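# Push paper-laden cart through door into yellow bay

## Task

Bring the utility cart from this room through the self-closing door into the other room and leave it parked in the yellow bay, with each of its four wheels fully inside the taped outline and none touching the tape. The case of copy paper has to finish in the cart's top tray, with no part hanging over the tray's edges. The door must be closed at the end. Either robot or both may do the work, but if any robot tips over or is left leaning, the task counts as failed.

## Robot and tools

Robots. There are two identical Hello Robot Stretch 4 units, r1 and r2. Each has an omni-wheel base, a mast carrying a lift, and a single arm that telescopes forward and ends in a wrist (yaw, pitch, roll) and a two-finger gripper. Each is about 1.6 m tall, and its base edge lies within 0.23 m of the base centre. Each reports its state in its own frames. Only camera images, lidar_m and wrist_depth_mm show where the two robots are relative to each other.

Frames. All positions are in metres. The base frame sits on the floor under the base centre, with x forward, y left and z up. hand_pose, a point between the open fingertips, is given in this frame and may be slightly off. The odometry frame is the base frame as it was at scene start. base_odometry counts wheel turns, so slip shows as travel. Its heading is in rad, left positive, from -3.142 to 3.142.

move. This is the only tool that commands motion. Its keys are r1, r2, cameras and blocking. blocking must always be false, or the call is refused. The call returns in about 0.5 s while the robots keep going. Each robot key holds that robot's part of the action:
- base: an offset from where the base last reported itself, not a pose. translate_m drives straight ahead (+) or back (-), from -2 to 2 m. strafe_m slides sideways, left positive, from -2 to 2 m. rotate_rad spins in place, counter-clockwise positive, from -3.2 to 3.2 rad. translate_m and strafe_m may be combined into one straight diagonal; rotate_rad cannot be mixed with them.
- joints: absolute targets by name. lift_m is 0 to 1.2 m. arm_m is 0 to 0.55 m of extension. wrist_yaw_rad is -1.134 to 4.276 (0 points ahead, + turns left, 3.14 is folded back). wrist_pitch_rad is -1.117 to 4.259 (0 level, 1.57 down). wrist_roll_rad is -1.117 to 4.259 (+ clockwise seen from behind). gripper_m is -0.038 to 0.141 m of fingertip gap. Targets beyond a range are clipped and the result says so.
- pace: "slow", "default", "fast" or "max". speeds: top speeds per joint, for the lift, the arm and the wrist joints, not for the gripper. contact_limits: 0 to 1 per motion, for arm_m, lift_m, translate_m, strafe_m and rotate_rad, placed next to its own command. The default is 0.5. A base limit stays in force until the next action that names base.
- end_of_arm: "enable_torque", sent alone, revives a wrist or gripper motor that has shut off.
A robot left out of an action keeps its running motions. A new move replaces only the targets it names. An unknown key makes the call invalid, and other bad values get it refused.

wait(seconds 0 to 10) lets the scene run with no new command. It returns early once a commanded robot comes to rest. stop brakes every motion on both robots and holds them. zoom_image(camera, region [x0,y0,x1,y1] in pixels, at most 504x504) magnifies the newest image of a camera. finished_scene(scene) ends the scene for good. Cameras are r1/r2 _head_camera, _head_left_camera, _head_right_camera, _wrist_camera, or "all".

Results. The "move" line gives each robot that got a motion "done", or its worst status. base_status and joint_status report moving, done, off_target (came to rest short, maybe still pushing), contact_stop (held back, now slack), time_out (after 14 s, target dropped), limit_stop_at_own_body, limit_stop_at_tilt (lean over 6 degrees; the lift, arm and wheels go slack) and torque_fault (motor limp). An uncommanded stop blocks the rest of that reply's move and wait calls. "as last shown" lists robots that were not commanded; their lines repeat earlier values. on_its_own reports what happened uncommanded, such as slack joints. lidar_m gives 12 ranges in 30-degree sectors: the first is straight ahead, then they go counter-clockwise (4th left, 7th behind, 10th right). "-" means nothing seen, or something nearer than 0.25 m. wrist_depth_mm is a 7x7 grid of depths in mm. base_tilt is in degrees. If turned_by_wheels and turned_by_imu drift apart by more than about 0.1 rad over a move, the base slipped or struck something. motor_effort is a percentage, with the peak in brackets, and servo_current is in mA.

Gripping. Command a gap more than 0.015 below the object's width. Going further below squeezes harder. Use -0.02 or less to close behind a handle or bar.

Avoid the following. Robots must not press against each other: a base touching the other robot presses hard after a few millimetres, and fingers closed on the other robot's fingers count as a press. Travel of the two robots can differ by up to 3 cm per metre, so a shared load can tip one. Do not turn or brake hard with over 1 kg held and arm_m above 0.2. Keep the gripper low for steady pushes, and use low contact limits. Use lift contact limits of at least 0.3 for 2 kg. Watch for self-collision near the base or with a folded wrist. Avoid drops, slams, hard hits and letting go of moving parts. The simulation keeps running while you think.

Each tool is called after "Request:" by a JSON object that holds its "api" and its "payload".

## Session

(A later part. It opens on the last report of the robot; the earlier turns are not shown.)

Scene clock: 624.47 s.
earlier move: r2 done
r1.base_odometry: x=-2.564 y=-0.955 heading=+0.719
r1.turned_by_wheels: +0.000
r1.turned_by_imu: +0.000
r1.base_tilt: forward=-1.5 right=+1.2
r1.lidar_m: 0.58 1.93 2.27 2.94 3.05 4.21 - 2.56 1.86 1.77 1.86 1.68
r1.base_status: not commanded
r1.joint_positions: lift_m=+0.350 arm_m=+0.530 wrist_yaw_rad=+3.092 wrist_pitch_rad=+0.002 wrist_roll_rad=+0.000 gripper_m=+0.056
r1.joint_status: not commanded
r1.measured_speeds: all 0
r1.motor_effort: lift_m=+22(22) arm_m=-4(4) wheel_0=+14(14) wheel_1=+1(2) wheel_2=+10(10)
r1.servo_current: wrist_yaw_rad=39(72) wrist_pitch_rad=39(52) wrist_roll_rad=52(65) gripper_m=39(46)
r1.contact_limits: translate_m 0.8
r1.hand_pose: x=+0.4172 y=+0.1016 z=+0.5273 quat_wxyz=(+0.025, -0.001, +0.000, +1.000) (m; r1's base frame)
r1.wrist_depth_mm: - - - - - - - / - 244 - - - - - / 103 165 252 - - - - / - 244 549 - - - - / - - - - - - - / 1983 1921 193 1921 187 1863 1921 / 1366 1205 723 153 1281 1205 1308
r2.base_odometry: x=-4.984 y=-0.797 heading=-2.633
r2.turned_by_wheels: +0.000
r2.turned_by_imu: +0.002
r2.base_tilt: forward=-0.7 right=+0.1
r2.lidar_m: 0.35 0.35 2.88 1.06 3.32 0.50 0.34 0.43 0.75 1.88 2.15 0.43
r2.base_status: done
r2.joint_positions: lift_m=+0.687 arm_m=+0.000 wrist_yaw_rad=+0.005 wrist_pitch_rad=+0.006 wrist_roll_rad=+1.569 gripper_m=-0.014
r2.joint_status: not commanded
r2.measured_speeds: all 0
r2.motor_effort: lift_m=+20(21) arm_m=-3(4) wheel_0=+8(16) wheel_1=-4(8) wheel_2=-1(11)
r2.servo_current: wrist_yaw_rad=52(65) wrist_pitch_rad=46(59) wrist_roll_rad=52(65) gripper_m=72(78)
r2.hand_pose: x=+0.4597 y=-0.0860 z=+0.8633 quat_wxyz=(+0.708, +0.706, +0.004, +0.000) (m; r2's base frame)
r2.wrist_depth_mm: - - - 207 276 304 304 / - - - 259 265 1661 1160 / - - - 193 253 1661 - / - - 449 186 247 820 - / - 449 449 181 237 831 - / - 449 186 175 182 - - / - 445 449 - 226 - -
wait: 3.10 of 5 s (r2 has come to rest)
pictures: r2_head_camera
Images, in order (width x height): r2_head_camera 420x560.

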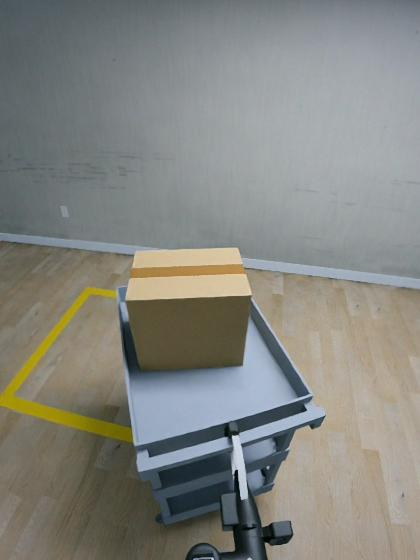

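Request:
{"api": "move", "payload": {"blocking": false, "cameras": [], "r2": {"base":{"rotate_rad":0.3},"pace":"slow"}}}

Request:
{"api": "wait", "payload": {"seconds": 3, "cameras": []}}

Request:
{"api": "move", "payload": {"blocking": false, "cameras": [], "r2": {"base":{"translate_m":0.08,"strafe_m":-0.22},"pace":"slow"}}}

Request:
{"api": "wait", "payload": {"seconds": 5, "cameras": ["r2_head_camera","r2_head_left_camera"]}}

Scene clock: 630.77 s.
move: r2 moving
r1: as last shown
r1.base_tilt: forward=-1.6 right=+1.3
r1.lidar_m: 0.59 1.93 2.26 2.93 3.05 4.19 - 2.58 1.85 1.76 1.84 1.63
r1.motor_effort: lift_m=+22(22) arm_m=-4(4) wheel_0=+13(14) wheel_1=+1(2) wheel_2=+10(10)
r1.servo_current: wrist_yaw_rad=46(65) wrist_pitch_rad=46(46) wrist_roll_rad=52(72) gripper_m=46(46)
r1.contact_limits: translate_m 0.8
r1.wrist_depth_mm: - - - - - - - / - 244 - - - - - / 103 165 253 - - - - / - 244 549 - - - - / - - - - - - - / 1921 1921 194 1921 187 1863 1863 / 1366 1229 732 153 1281 1182 1308
r2.base_odometry: x=-4.984 y=-0.797 heading=-2.509
r2.turned_by_wheels: +0.124
r2.turned_by_imu: +0.120
r2.base_tilt: forward=-0.7 right=+0.1
r2.lidar_m: 0.38 0.39 2.89 1.06 3.59 0.35 0.36 0.48 0.92 1.90 2.34 0.45
r2.base_status: rotate_rad moving
r2.joint_positions: lift_m=+0.687 arm_m=+0.000 wrist_yaw_rad=-0.014 wrist_pitch_rad=+0.006 wrist_roll_rad=+1.569 gripper_m=-0.014
r2.joint_status: not commanded
r2.measured_speeds: translate_m=-0.001 strafe_m=-0.001 rotate_rad=+0.492 lift_m=+0.000 arm_m=+0.000 wrist_yaw_rad=-0.048 wrist_pitch_rad=+0.000 wrist_roll_rad=+0.000
r2.motor_effort: lift_m=+20(20) arm_m=-2(4) wheel_0=-14(14) wheel_1=-8(8) wheel_2=-18(18)
r2.servo_current: wrist_yaw_rad=78(78) wrist_pitch_rad=46(46) wrist_roll_rad=46(59) gripper_m=78(78)
r2.hand_pose: x=+0.4580 y=-0.0914 z=+0.8633 quat_wxyz=(+0.708, +0.706, -0.003, -0.007) (m; r2's base frame)
r2.wrist_depth_mm: - - - 193 257 1537 1160 / - - - 189 251 1661 508 / - - - 183 245 820 - / - 445 442 179 238 831 - / - 449 449 176 234 820 - / - 452 187 172 181 - - / - 455 455 - 227 - -
pictures: none
No camera images: "cameras" was empty.

Scene clock: 631.67 s.
earlier move: r2 done
r1.base_odometry: x=-2.564 y=-0.955 heading=+0.719
r1.turned_by_wheels: +0.000
r1.turned_by_imu: +0.000
r1.base_tilt: forward=-1.6 right=+1.3
r1.lidar_m: 0.57 1.96 2.26 2.93 3.05 4.16 - 2.58 1.86 1.77 1.83 1.67
r1.base_status: not commanded
r1.joint_positions: lift_m=+0.350 arm_m=+0.530 wrist_yaw_rad=+3.092 wrist_pitch_rad=+0.002 wrist_roll_rad=+0.000 gripper_m=+0.056
r1.joint_status: not commanded
r1.measured_speeds: all 0
r1.motor_effort: lift_m=+22(22) arm_m=-4(4) wheel_0=+13(14) wheel_1=+1(2) wheel_2=+10(10)
r1.servo_current: wrist_yaw_rad=46(65) wrist_pitch_rad=46(46) wrist_roll_rad=39(72) gripper_m=39(46)
r1.contact_limits: translate_m 0.8
r1.hand_pose: x=+0.4172 y=+0.1016 z=+0.5273 quat_wxyz=(+0.025, -0.001, +0.000, +1.000) (m; r1's base frame)
r1.wrist_depth_mm: - - - - - - - / - 244 - - - - - / 103 165 253 - - - - / - 244 549 - - - - / - - - - - - - / 1863 1863 193 1921 187 1863 1921 / 1336 1205 715 153 1308 1160 1308
r2.base_odometry: x=-4.984 y=-0.797 heading=-2.335
r2.turned_by_wheels: +0.175
r2.turned_by_imu: +0.168
r2.base_tilt: forward=-0.7 right=+0.1
r2.lidar_m: 0.41 2.97 1.40 1.06 4.18 0.35 0.40 0.54 1.56 1.94 2.53 0.42
r2.base_status: done
r2.joint_positions: lift_m=+0.687 arm_m=+0.000 wrist_yaw_rad=-0.005 wrist_pitch_rad=+0.006 wrist_roll_rad=+1.569 gripper_m=-0.014
r2.joint_status: not commanded
r2.measured_speeds: all 0
r2.motor_effort: lift_m=+20(21) arm_m=+4(4) wheel_0=-9(15) wheel_1=-5(8) wheel_2=-7(21)
r2.servo_current: wrist_yaw_rad=46(85) wrist_pitch_rad=46(52) wrist_roll_rad=46(59) gripper_m=78(78)
r2.hand_pose: x=+0.4589 y=-0.0888 z=+0.8633 quat_wxyz=(+0.708, +0.706, +0.000, -0.004) (m; r2's base frame)
r2.wrist_depth_mm: - - - 147 203 732 - / - 402 407 152 210 - - / - 424 418 156 216 820 - / - 459 452 163 223 831 - / - - 477 168 231 - - / - - 189 173 182 1708 - / - - - - - 1618 480
wait: 0.90 of 3 s (r2 has come to rest)
pictures: none
No camera images: "cameras" was empty.

Scene clock: 632.17 s.
move: r2 moving
r1: as last shown
r1.lidar_m: 0.58 1.93 2.27 2.92 3.06 4.21 - 2.57 1.87 1.78 1.86 1.65
r1.motor_effort: lift_m=+22(22) arm_m=-4(4) wheel_0=+14(14) wheel_1=+1(2) wheel_2=+10(10)
r1.servo_current: wrist_yaw_rad=52(65) wrist_pitch_rad=39(46) wrist_roll_rad=39(52) gripper_m=52(52)
r1.contact_limits: translate_m 0.8
r1.wrist_depth_mm: - - - - - - - / - 244 - - - - - / 103 165 252 - - - - / - 244 554 - - - - / - - - - - - - / 1921 1921 193 1921 187 1863 1808 / 1336 1229 723 153 1281 1182 1308
r2.base_odometry: x=-4.995 y=-0.792 heading=-2.335
r2.turned_by_wheels: -0.001
r2.turned_by_imu: +0.000
r2.base_tilt: forward=-0.7 right=+0.1
r2.lidar_m: 0.41 0.43 1.43 1.08 4.18 0.37 0.40 0.56 1.58 1.96 2.53 0.40
r2.base_status: translate_m moving; strafe_m moving
r2.joint_positions: lift_m=+0.687 arm_m=+0.000 wrist_yaw_rad=-0.003 wrist_pitch_rad=+0.006 wrist_roll_rad=+1.569 gripper_m=-0.014
r2.joint_status: not commanded
r2.measured_speeds: translate_m=+0.016 strafe_m=-0.046 rotate_rad=+0.003 lift_m=+0.000 arm_m=+0.000 wrist_yaw_rad=+0.009 wrist_pitch_rad=+0.000 wrist_roll_rad=+0.000
r2.motor_effort: lift_m=+20(20) arm_m=+4(4) wheel_0=+8(10) wheel_1=-6(9) wheel_2=-11(12)
r2.servo_current: wrist_yaw_rad=39(59) wrist_pitch_rad=46(52) wrist_roll_rad=52(59) gripper_m=72(78)
r2.hand_pose: x=+0.4590 y=-0.0883 z=+0.8633 quat_wxyz=(+0.708, +0.706, +0.001, -0.003) (m; r2's base frame)
r2.wrist_depth_mm: - - - 144 199 741 - / - 402 399 148 206 - - / - 424 418 153 213 - - / - 462 449 159 221 820 - / - - 484 167 229 - - / - - 187 172 181 1576 - / - - - - - 1576 477
pictures: none
No camera images: "cameras" was empty.

Scene clock: 635.27 s.
earlier move: r2 done
r1.base_odometry: x=-2.564 y=-0.955 heading=+0.719
r1.turned_by_wheels: +0.000
r1.turned_by_imu: +0.000
r1.base_tilt: forward=-1.5 right=+1.2
r1.lidar_m: 0.59 1.92 2.26 2.94 3.06 4.16 - 2.57 1.87 1.76 1.85 1.66
r1.base_status: not commanded
r1.joint_positions: lift_m=+0.350 arm_m=+0.530 wrist_yaw_rad=+3.092 wrist_pitch_rad=+0.002 wrist_roll_rad=+0.000 gripper_m=+0.056
r1.joint_status: not commanded
r1.measured_speeds: all 0
r1.motor_effort: lift_m=+22(22) arm_m=-4(4) wheel_0=+13(14) wheel_1=+2(2) wheel_2=+10(10)
r1.servo_current: wrist_yaw_rad=52(72) wrist_pitch_rad=39(52) wrist_roll_rad=39(72) gripper_m=39(52)
r1.contact_limits: translate_m 0.8
r1.hand_pose: x=+0.4172 y=+0.1016 z=+0.5273 quat_wxyz=(+0.025, -0.001, +0.000, +1.000) (m; r1's base frame)
r1.wrist_depth_mm: - - - - - - - / - 244 - - - - - / 103 164 253 - - - - / - 243 544 - - - - / - - - - - - - / 1921 1921 195 1983 187 1863 1808 / 1336 1229 723 154 1281 1205 1308
r2.base_odometry: x=-5.198 y=-0.703 heading=-2.335
r2.turned_by_wheels: +0.000
r2.turned_by_imu: +0.002
r2.base_tilt: forward=-0.7 right=+0.0
r2.lidar_m: 0.39 0.44 2.03 1.29 0.71 0.54 0.55 0.80 1.70 1.80 2.34 0.42
r2.base_status: done
r2.joint_positions: lift_m=+0.687 arm_m=+0.000 wrist_yaw_rad=+0.005 wrist_pitch_rad=+0.006 wrist_roll_rad=+1.569 gripper_m=-0.014
r2.joint_status: not commanded
r2.measured_speeds: all 0
r2.motor_effort: lift_m=+20(21) arm_m=+4(4) wheel_0=+5(18) wheel_1=-4(9) wheel_2=-3(12)
r2.servo_current: wrist_yaw_rad=52(72) wrist_pitch_rad=46(52) wrist_roll_rad=46(59) gripper_m=72(78)
r2.hand_pose: x=+0.4597 y=-0.0861 z=+0.8633 quat_wxyz=(+0.708, +0.706, +0.004, +0.000) (m; r2's base frame)
r2.wrist_depth_mm: - - - 157 214 1618 - / - - 539 159 219 778 - / - 421 424 163 223 809 - / - 452 445 167 227 831 - / - 477 469 170 232 - - / - - 186 173 181 - - / - - - - 242 1499 480
wait: 3.10 of 5 s (r2 has come to rest)
pictures: r2_head_camera, r2_head_left_camera
Images, in order (width x height): r2_head_camera 420x560, r2_head_left_camera 420x672.

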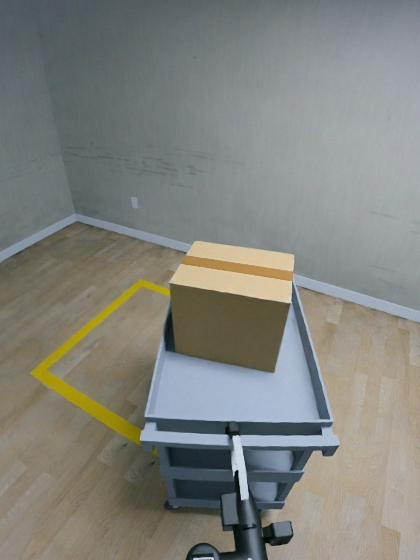

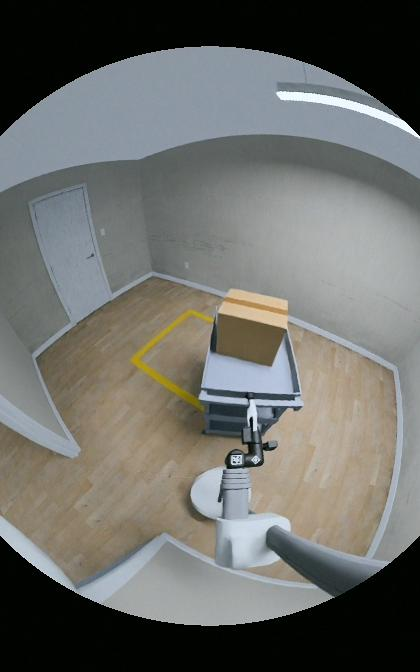

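Request:
{"api": "move", "payload": {"blocking": false, "cameras": [], "r2": {"base":{"rotate_rad":0.25},"pace":"slow"}}}

Request:
{"api": "wait", "payload": {"seconds": 3, "cameras": []}}

Request:
{"api": "move", "payload": {"blocking": false, "cameras": [], "r2": {"base":{"translate_m":0.03,"strafe_m":-0.3},"pace":"slow"}}}

Request:
{"api": "wait", "payload": {"seconds": 5, "cameras": ["r2_head_camera"]}}

Scene clock: 647.43 s.
move: r2 moving
r1: as last shown
r1.base_tilt: forward=-1.6 right=+1.2
r1.lidar_m: 0.58 1.93 2.29 2.94 3.07 4.19 - 2.58 1.87 1.76 1.85 1.68
r1.motor_effort: lift_m=+22(22) arm_m=-4(4) wheel_0=+14(14) wheel_1=+1(2) wheel_2=+10(10)
r1.servo_current: wrist_yaw_rad=59(59) wrist_pitch_rad=39(52) wrist_roll_rad=46(59) gripper_m=39(46)
r1.contact_limits: translate_m 0.8
r1.wrist_depth_mm: - - - - - - - / - 243 - - - - - / 103 165 253 - - - - / - 243 544 - - - - / - - - - - - - / 1921 1921 194 1921 189 1921 1863 / 1366 1229 723 153 1255 1205 1308
r2.base_odometry: x=-5.198 y=-0.703 heading=-2.210
r2.turned_by_wheels: +0.125
r2.turned_by_imu: +0.121
r2.base_tilt: forward=-0.7 right=+0.1
r2.lidar_m: 0.43 3.04 1.44 1.27 0.53 0.53 0.61 0.94 1.72 1.90 2.27 0.41
r2.base_status: rotate_rad moving
r2.joint_positions: lift_m=+0.687 arm_m=+0.000 wrist_yaw_rad=-0.006 wrist_pitch_rad=+0.006 wrist_roll_rad=+1.569 gripper_m=-0.014
r2.joint_status: not commanded
r2.measured_speeds: translate_m=+0.000 strafe_m=-0.001 rotate_rad=+0.488 lift_m=+0.000 arm_m=+0.000 wrist_yaw_rad=-0.003 wrist_pitch_rad=+0.000 wrist_roll_rad=+0.000
r2.motor_effort: lift_m=+20(21) arm_m=+4(4) wheel_0=-12(12) wheel_1=-8(10) wheel_2=-13(13)
r2.servo_current: wrist_yaw_rad=52(59) wrist_pitch_rad=46(52) wrist_roll_rad=59(59) gripper_m=72(72)
r2.hand_pose: x=+0.4587 y=-0.0892 z=+0.8633 quat_wxyz=(+0.708, +0.706, +0.000, -0.004) (m; r2's base frame)
r2.wrist_depth_mm: - - - 145 201 750 - / - 397 402 149 206 - - / - 424 424 154 214 820 - / - 462 452 159 222 831 - / - - 488 167 229 - - / - - 189 173 182 1576 - / - - - - - 1576 1098
pictures: none
No camera images: "cameras" was empty.

Scene clock: 648.23 s.
earlier move: r2 done
r1.base_odometry: x=-2.564 y=-0.955 heading=+0.719
r1.turned_by_wheels: +0.000
r1.turned_by_imu: +0.000
r1.base_tilt: forward=-1.6 right=+1.2
r1.lidar_m: 0.56 1.92 2.28 2.93 3.06 4.18 - 2.57 1.87 1.77 1.83 1.68
r1.base_status: not commanded
r1.joint_positions: lift_m=+0.350 arm_m=+0.530 wrist_yaw_rad=+3.092 wrist_pitch_rad=+0.002 wrist_roll_rad=+0.000 gripper_m=+0.056
r1.joint_status: not commanded
r1.measured_speeds: all 0
r1.motor_effort: lift_m=+22(22) arm_m=-4(4) wheel_0=+14(14) wheel_1=+1(2) wheel_2=+10(10)
r1.servo_current: wrist_yaw_rad=52(72) wrist_pitch_rad=46(52) wrist_roll_rad=46(59) gripper_m=33(46)
r1.contact_limits: translate_m 0.8
r1.hand_pose: x=+0.4172 y=+0.1016 z=+0.5273 quat_wxyz=(+0.025, -0.001, +0.000, +1.000) (m; r1's base frame)
r1.wrist_depth_mm: - - - - - - - / - 244 - - - - - / 103 165 253 - - - - / - 244 549 - - - - / - - - - - - - / 1921 1863 193 1921 188 1921 1863 / 1336 1229 723 153 1281 1182 1308
r2.base_odometry: x=-5.198 y=-0.703 heading=-2.086
r2.turned_by_wheels: +0.124
r2.turned_by_imu: +0.121
r2.base_tilt: forward=-0.7 right=+0.1
r2.lidar_m: 0.44 3.00 1.29 1.36 0.52 0.54 0.65 1.12 1.71 2.03 0.44 0.37
r2.base_status: done
r2.joint_positions: lift_m=+0.687 arm_m=+0.000 wrist_yaw_rad=-0.007 wrist_pitch_rad=+0.006 wrist_roll_rad=+1.569 gripper_m=-0.014
r2.joint_status: not commanded
r2.measured_speeds: all 0
r2.motor_effort: lift_m=+20(21) arm_m=+3(4) wheel_0=-3(12) wheel_1=-3(10) wheel_2=-8(13)
r2.servo_current: wrist_yaw_rad=59(65) wrist_pitch_rad=46(52) wrist_roll_rad=46(65) gripper_m=72(78)
r2.hand_pose: x=+0.4587 y=-0.0894 z=+0.8633 quat_wxyz=(+0.708, +0.706, +0.000, -0.005) (m; r2's base frame)
r2.wrist_depth_mm: - 353 351 117 171 - - / - 382 384 124 183 - - / - 436 430 133 195 - - / - - 477 142 211 - - / - - - 153 226 1618 - / - - 187 169 182 1576 480 / - - - - - 1537 1182
wait: 0.80 of 3 s (r2 has come to rest)
pictures: none
No camera images: "cameras" was empty.

Scene clock: 648.73 s.
move: r2 moving
r1: as last shown
r1.base_tilt: forward=-1.6 right=+1.3
r1.lidar_m: 0.59 1.92 2.28 2.95 3.05 4.19 - 2.57 1.85 1.76 1.85 1.62
r1.motor_effort: lift_m=+22(22) arm_m=-3(4) wheel_0=+13(14) wheel_1=+1(1) wheel_2=+10(10)
r1.servo_current: wrist_yaw_rad=72(72) wrist_pitch_rad=39(52) wrist_roll_rad=52(52) gripper_m=46(46)
r1.contact_limits: translate_m 0.8
r1.wrist_depth_mm: - - - - - - - / - 243 - - - - - / 103 165 252 - - - - / - 243 549 - - - - / - - - - - - - / 1983 1863 194 1863 187 1863 1808 / 1366 1205 732 153 1281 1182 1336
r2.base_odometry: x=-5.210 y=-0.697 heading=-2.086
r2.turned_by_wheels: +0.000
r2.turned_by_imu: +0.000
r2.base_tilt: forward=-0.7 right=+0.0
r2.lidar_m: 0.42 3.02 1.30 1.33 0.55 0.55 0.66 1.13 1.70 1.99 0.41 0.37
r2.base_status: translate_m moving; strafe_m moving
r2.joint_positions: lift_m=+0.687 arm_m=+0.000 wrist_yaw_rad=-0.001 wrist_pitch_rad=+0.006 wrist_roll_rad=+1.569 gripper_m=-0.014
r2.joint_status: not commanded
r2.measured_speeds: translate_m=+0.006 strafe_m=-0.053 rotate_rad=+0.007 lift_m=+0.000 arm_m=+0.000 wrist_yaw_rad=+0.028 wrist_pitch_rad=+0.000 wrist_roll_rad=+0.000
r2.motor_effort: lift_m=+20(21) arm_m=+4(4) wheel_0=+12(12) wheel_1=-7(8) wheel_2=-9(10)
r2.servo_current: wrist_yaw_rad=46(59) wrist_pitch_rad=46(52) wrist_roll_rad=46(65) gripper_m=72(78)
r2.hand_pose: x=+0.4592 y=-0.0878 z=+0.8633 quat_wxyz=(+0.708, +0.706, +0.002, -0.003) (m; r2's base frame)
r2.wrist_depth_mm: - 347 343 111 167 - - / - 384 382 120 178 - - / - 436 424 128 191 - - / - - 477 138 206 - - / - - - 150 224 1708 517 / - - 186 167 180 1537 477 / - - - - - 1576 1160
pictures: none
No camera images: "cameras" was empty.

Scene clock: 652.43 s.
earlier move: r2 done
r1.base_odometry: x=-2.564 y=-0.955 heading=+0.719
r1.turned_by_wheels: +0.000
r1.turned_by_imu: +0.000
r1.base_tilt: forward=-1.6 right=+1.3
r1.lidar_m: 0.56 1.93 2.24 2.94 3.03 4.21 - 2.58 1.88 1.77 1.84 1.67
r1.base_status: not commanded
r1.joint_positions: lift_m=+0.350 arm_m=+0.530 wrist_yaw_rad=+3.092 wrist_pitch_rad=+0.002 wrist_roll_rad=+0.000 gripper_m=+0.056
r1.joint_status: not commanded
r1.measured_speeds: all 0
r1.motor_effort: lift_m=+22(22) arm_m=-4(4) wheel_0=+14(14) wheel_1=+2(2) wheel_2=+10(10)
r1.servo_current: wrist_yaw_rad=72(72) wrist_pitch_rad=39(52) wrist_roll_rad=52(78) gripper_m=39(52)
r1.contact_limits: translate_m 0.8
r1.hand_pose: x=+0.4172 y=+0.1016 z=+0.5273 quat_wxyz=(+0.025, -0.001, +0.000, +1.000) (m; r1's base frame)
r1.wrist_depth_mm: - - - - - - - / - 243 - - - - - / 103 165 252 - - - - / - 244 549 - - - - / - - - - - - - / 1921 1983 193 1863 187 1863 1808 / 1336 1205 723 154 1281 1205 1308
r2.base_odometry: x=-5.473 y=-0.581 heading=-2.086
r2.turned_by_wheels: +0.000
r2.turned_by_imu: +0.002
r2.base_tilt: forward=-0.7 right=+0.1
r2.lidar_m: 0.41 3.20 1.57 1.55 0.77 0.78 0.93 1.53 1.51 1.79 2.01 0.38
r2.base_status: done
r2.joint_positions: lift_m=+0.687 arm_m=+0.000 wrist_yaw_rad=+0.010 wrist_pitch_rad=+0.006 wrist_roll_rad=+1.569 gripper_m=-0.014
r2.joint_status: not commanded
r2.measured_speeds: all 0
r2.motor_effort: lift_m=+20(21) arm_m=+4(4) wheel_0=+6(19) wheel_1=-5(8) wheel_2=-2(10)
r2.servo_current: wrist_yaw_rad=72(78) wrist_pitch_rad=46(52) wrist_roll_rad=52(65) gripper_m=72(78)
r2.hand_pose: x=+0.4602 y=-0.0844 z=+0.8633 quat_wxyz=(+0.708, +0.706, +0.006, +0.002) (m; r2's base frame)
r2.wrist_depth_mm: - 366 407 - 182 - - / - 384 387 132 192 - - / - 424 421 140 204 - - / - 480 466 149 216 - - / - - 517 160 228 - - / - - 186 171 181 1537 488 / - - - - - 1464 1182
wait: 3.70 of 5 s (r2 has come to rest)
pictures: r2_head_camera
Images, in order (width x height): r2_head_camera 420x560.

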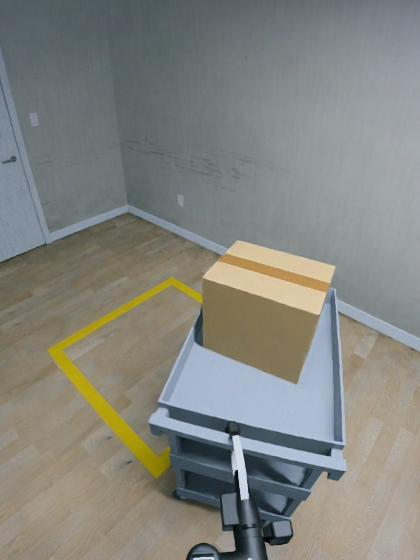

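Request:
{"api": "move", "payload": {"blocking": false, "cameras": [], "r2": {"base":{"translate_m":-0.19,"strafe_m":-0.35},"pace":"slow"}}}

Request:
{"api": "wait", "payload": {"seconds": 5, "cameras": ["r2_head_camera"]}}

Scene clock: 675.63 s.
move: r2 moving
r1: as last shown
r1.lidar_m: 0.58 1.94 2.27 2.94 3.05 4.21 - 2.60 1.89 1.78 1.85 1.65
r1.motor_effort: lift_m=+22(22) arm_m=-3(4) wheel_0=+14(14) wheel_1=+1(2) wheel_2=+10(10)
r1.servo_current: wrist_yaw_rad=59(59) wrist_pitch_rad=39(46) wrist_roll_rad=59(65) gripper_m=39(46)
r1.contact_limits: translate_m 0.8
r1.wrist_depth_mm: - - - - - - - / - 244 - - - - - / 103 165 253 - - - - / - 243 549 - - - - / - - - - - - - / 1983 1921 194 1921 187 1863 1808 / 1336 1205 732 153 1255 1182 1308
r2.base_odometry: x=-5.480 y=-0.571 heading=-2.086
r2.turned_by_wheels: +0.001
r2.turned_by_imu: +0.001
r2.base_tilt: forward=-0.7 right=+0.0
r2.lidar_m: 0.39 3.20 1.60 1.55 0.80 0.76 0.94 1.52 1.54 1.77 2.01 0.38
r2.base_status: translate_m moving; strafe_m moving
r2.joint_positions: lift_m=+0.687 arm_m=+0.000 wrist_yaw_rad=+0.010 wrist_pitch_rad=+0.006 wrist_roll_rad=+1.569 gripper_m=-0.014
r2.joint_status: not commanded
r2.measured_speeds: translate_m=-0.023 strafe_m=-0.042 rotate_rad=-0.001 lift_m=+0.000 arm_m=+0.000 wrist_yaw_rad=+0.000 wrist_pitch_rad=+0.000 wrist_roll_rad=+0.000
r2.motor_effort: lift_m=+20(21) arm_m=+4(4) wheel_0=+7(10) wheel_1=-9(9) wheel_2=+12(14)
r2.servo_current: wrist_yaw_rad=78(78) wrist_pitch_rad=52(52) wrist_roll_rad=59(65) gripper_m=72(78)
r2.hand_pose: x=+0.4602 y=-0.0844 z=+0.8633 quat_wxyz=(+0.708, +0.706, +0.006, +0.002) (m; r2's base frame)
r2.wrist_depth_mm: - 379 427 - 183 - - / - 384 387 135 193 - - / - 421 421 142 205 - - / - 473 459 151 216 - - / - - 508 161 228 - - / - - 187 171 181 1576 492 / - - - - - 1464 1182
pictures: none
No camera images: "cameras" was empty.

Scene clock: 680.40 s.
earlier move: r2 done
r1.base_odometry: x=-2.564 y=-0.955 heading=+0.719
r1.turned_by_wheels: +0.000
r1.turned_by_imu: +0.000
r1.base_tilt: forward=-1.6 right=+1.3
r1.lidar_m: 0.57 1.93 2.24 2.93 3.07 4.19 - 2.56 1.86 1.74 1.82 1.66
r1.base_status: not commanded
r1.joint_positions: lift_m=+0.350 arm_m=+0.530 wrist_yaw_rad=+3.092 wrist_pitch_rad=+0.002 wrist_roll_rad=+0.000 gripper_m=+0.056
r1.joint_status: not commanded
r1.measured_speeds: all 0
r1.motor_effort: lift_m=+22(22) arm_m=-4(4) wheel_0=+14(14) wheel_1=+1(2) wheel_2=+10(10)
r1.servo_current: wrist_yaw_rad=46(78) wrist_pitch_rad=33(52) wrist_roll_rad=26(72) gripper_m=39(52)
r1.contact_limits: translate_m 0.8
r1.hand_pose: x=+0.4172 y=+0.1016 z=+0.5273 quat_wxyz=(+0.025, -0.001, +0.000, +1.000) (m; r1's base frame)
r1.wrist_depth_mm: - - - - - - - / - 244 - - - - - / 104 165 252 - - - - / - 245 544 - - - - / - - - - - - - / 1921 1921 194 1921 187 1808 1808 / 1366 1205 732 153 1308 1205 1308
r2.base_odometry: x=-5.684 y=-0.244 heading=-2.086
r2.turned_by_wheels: +0.000
r2.turned_by_imu: +0.001
r2.base_tilt: forward=-0.6 right=+0.1
r2.lidar_m: 0.37 0.37 1.93 1.04 0.89 0.88 1.05 1.15 1.15 1.34 1.91 0.45
r2.base_status: done
r2.joint_positions: lift_m=+0.687 arm_m=+0.000 wrist_yaw_rad=+0.008 wrist_pitch_rad=+0.006 wrist_roll_rad=+1.569 gripper_m=-0.014
r2.joint_status: not commanded
r2.measured_speeds: all 0
r2.motor_effort: lift_m=+20(21) arm_m=-4(4) wheel_0=+4(12) wheel_1=-5(11) wheel_2=+8(14)
r2.servo_current: wrist_yaw_rad=52(78) wrist_pitch_rad=46(52) wrist_roll_rad=46(65) gripper_m=65(78)
r2.hand_pose: x=+0.4600 y=-0.0852 z=+0.8633 quat_wxyz=(+0.708, +0.706, +0.005, +0.001) (m; r2's base frame)
r2.wrist_depth_mm: - - - 207 274 1430 1138 / - - - 200 263 1661 508 / - - - 193 255 820 - / - 452 452 186 247 820 - / - 452 452 182 239 831 - / - 452 187 175 181 - - / - 455 455 - 227 - -
wait: 4.77 of 5 s (r2 has come to rest)
pictures: r2_head_camera
Images, in order (width x height): r2_head_camera 420x560.

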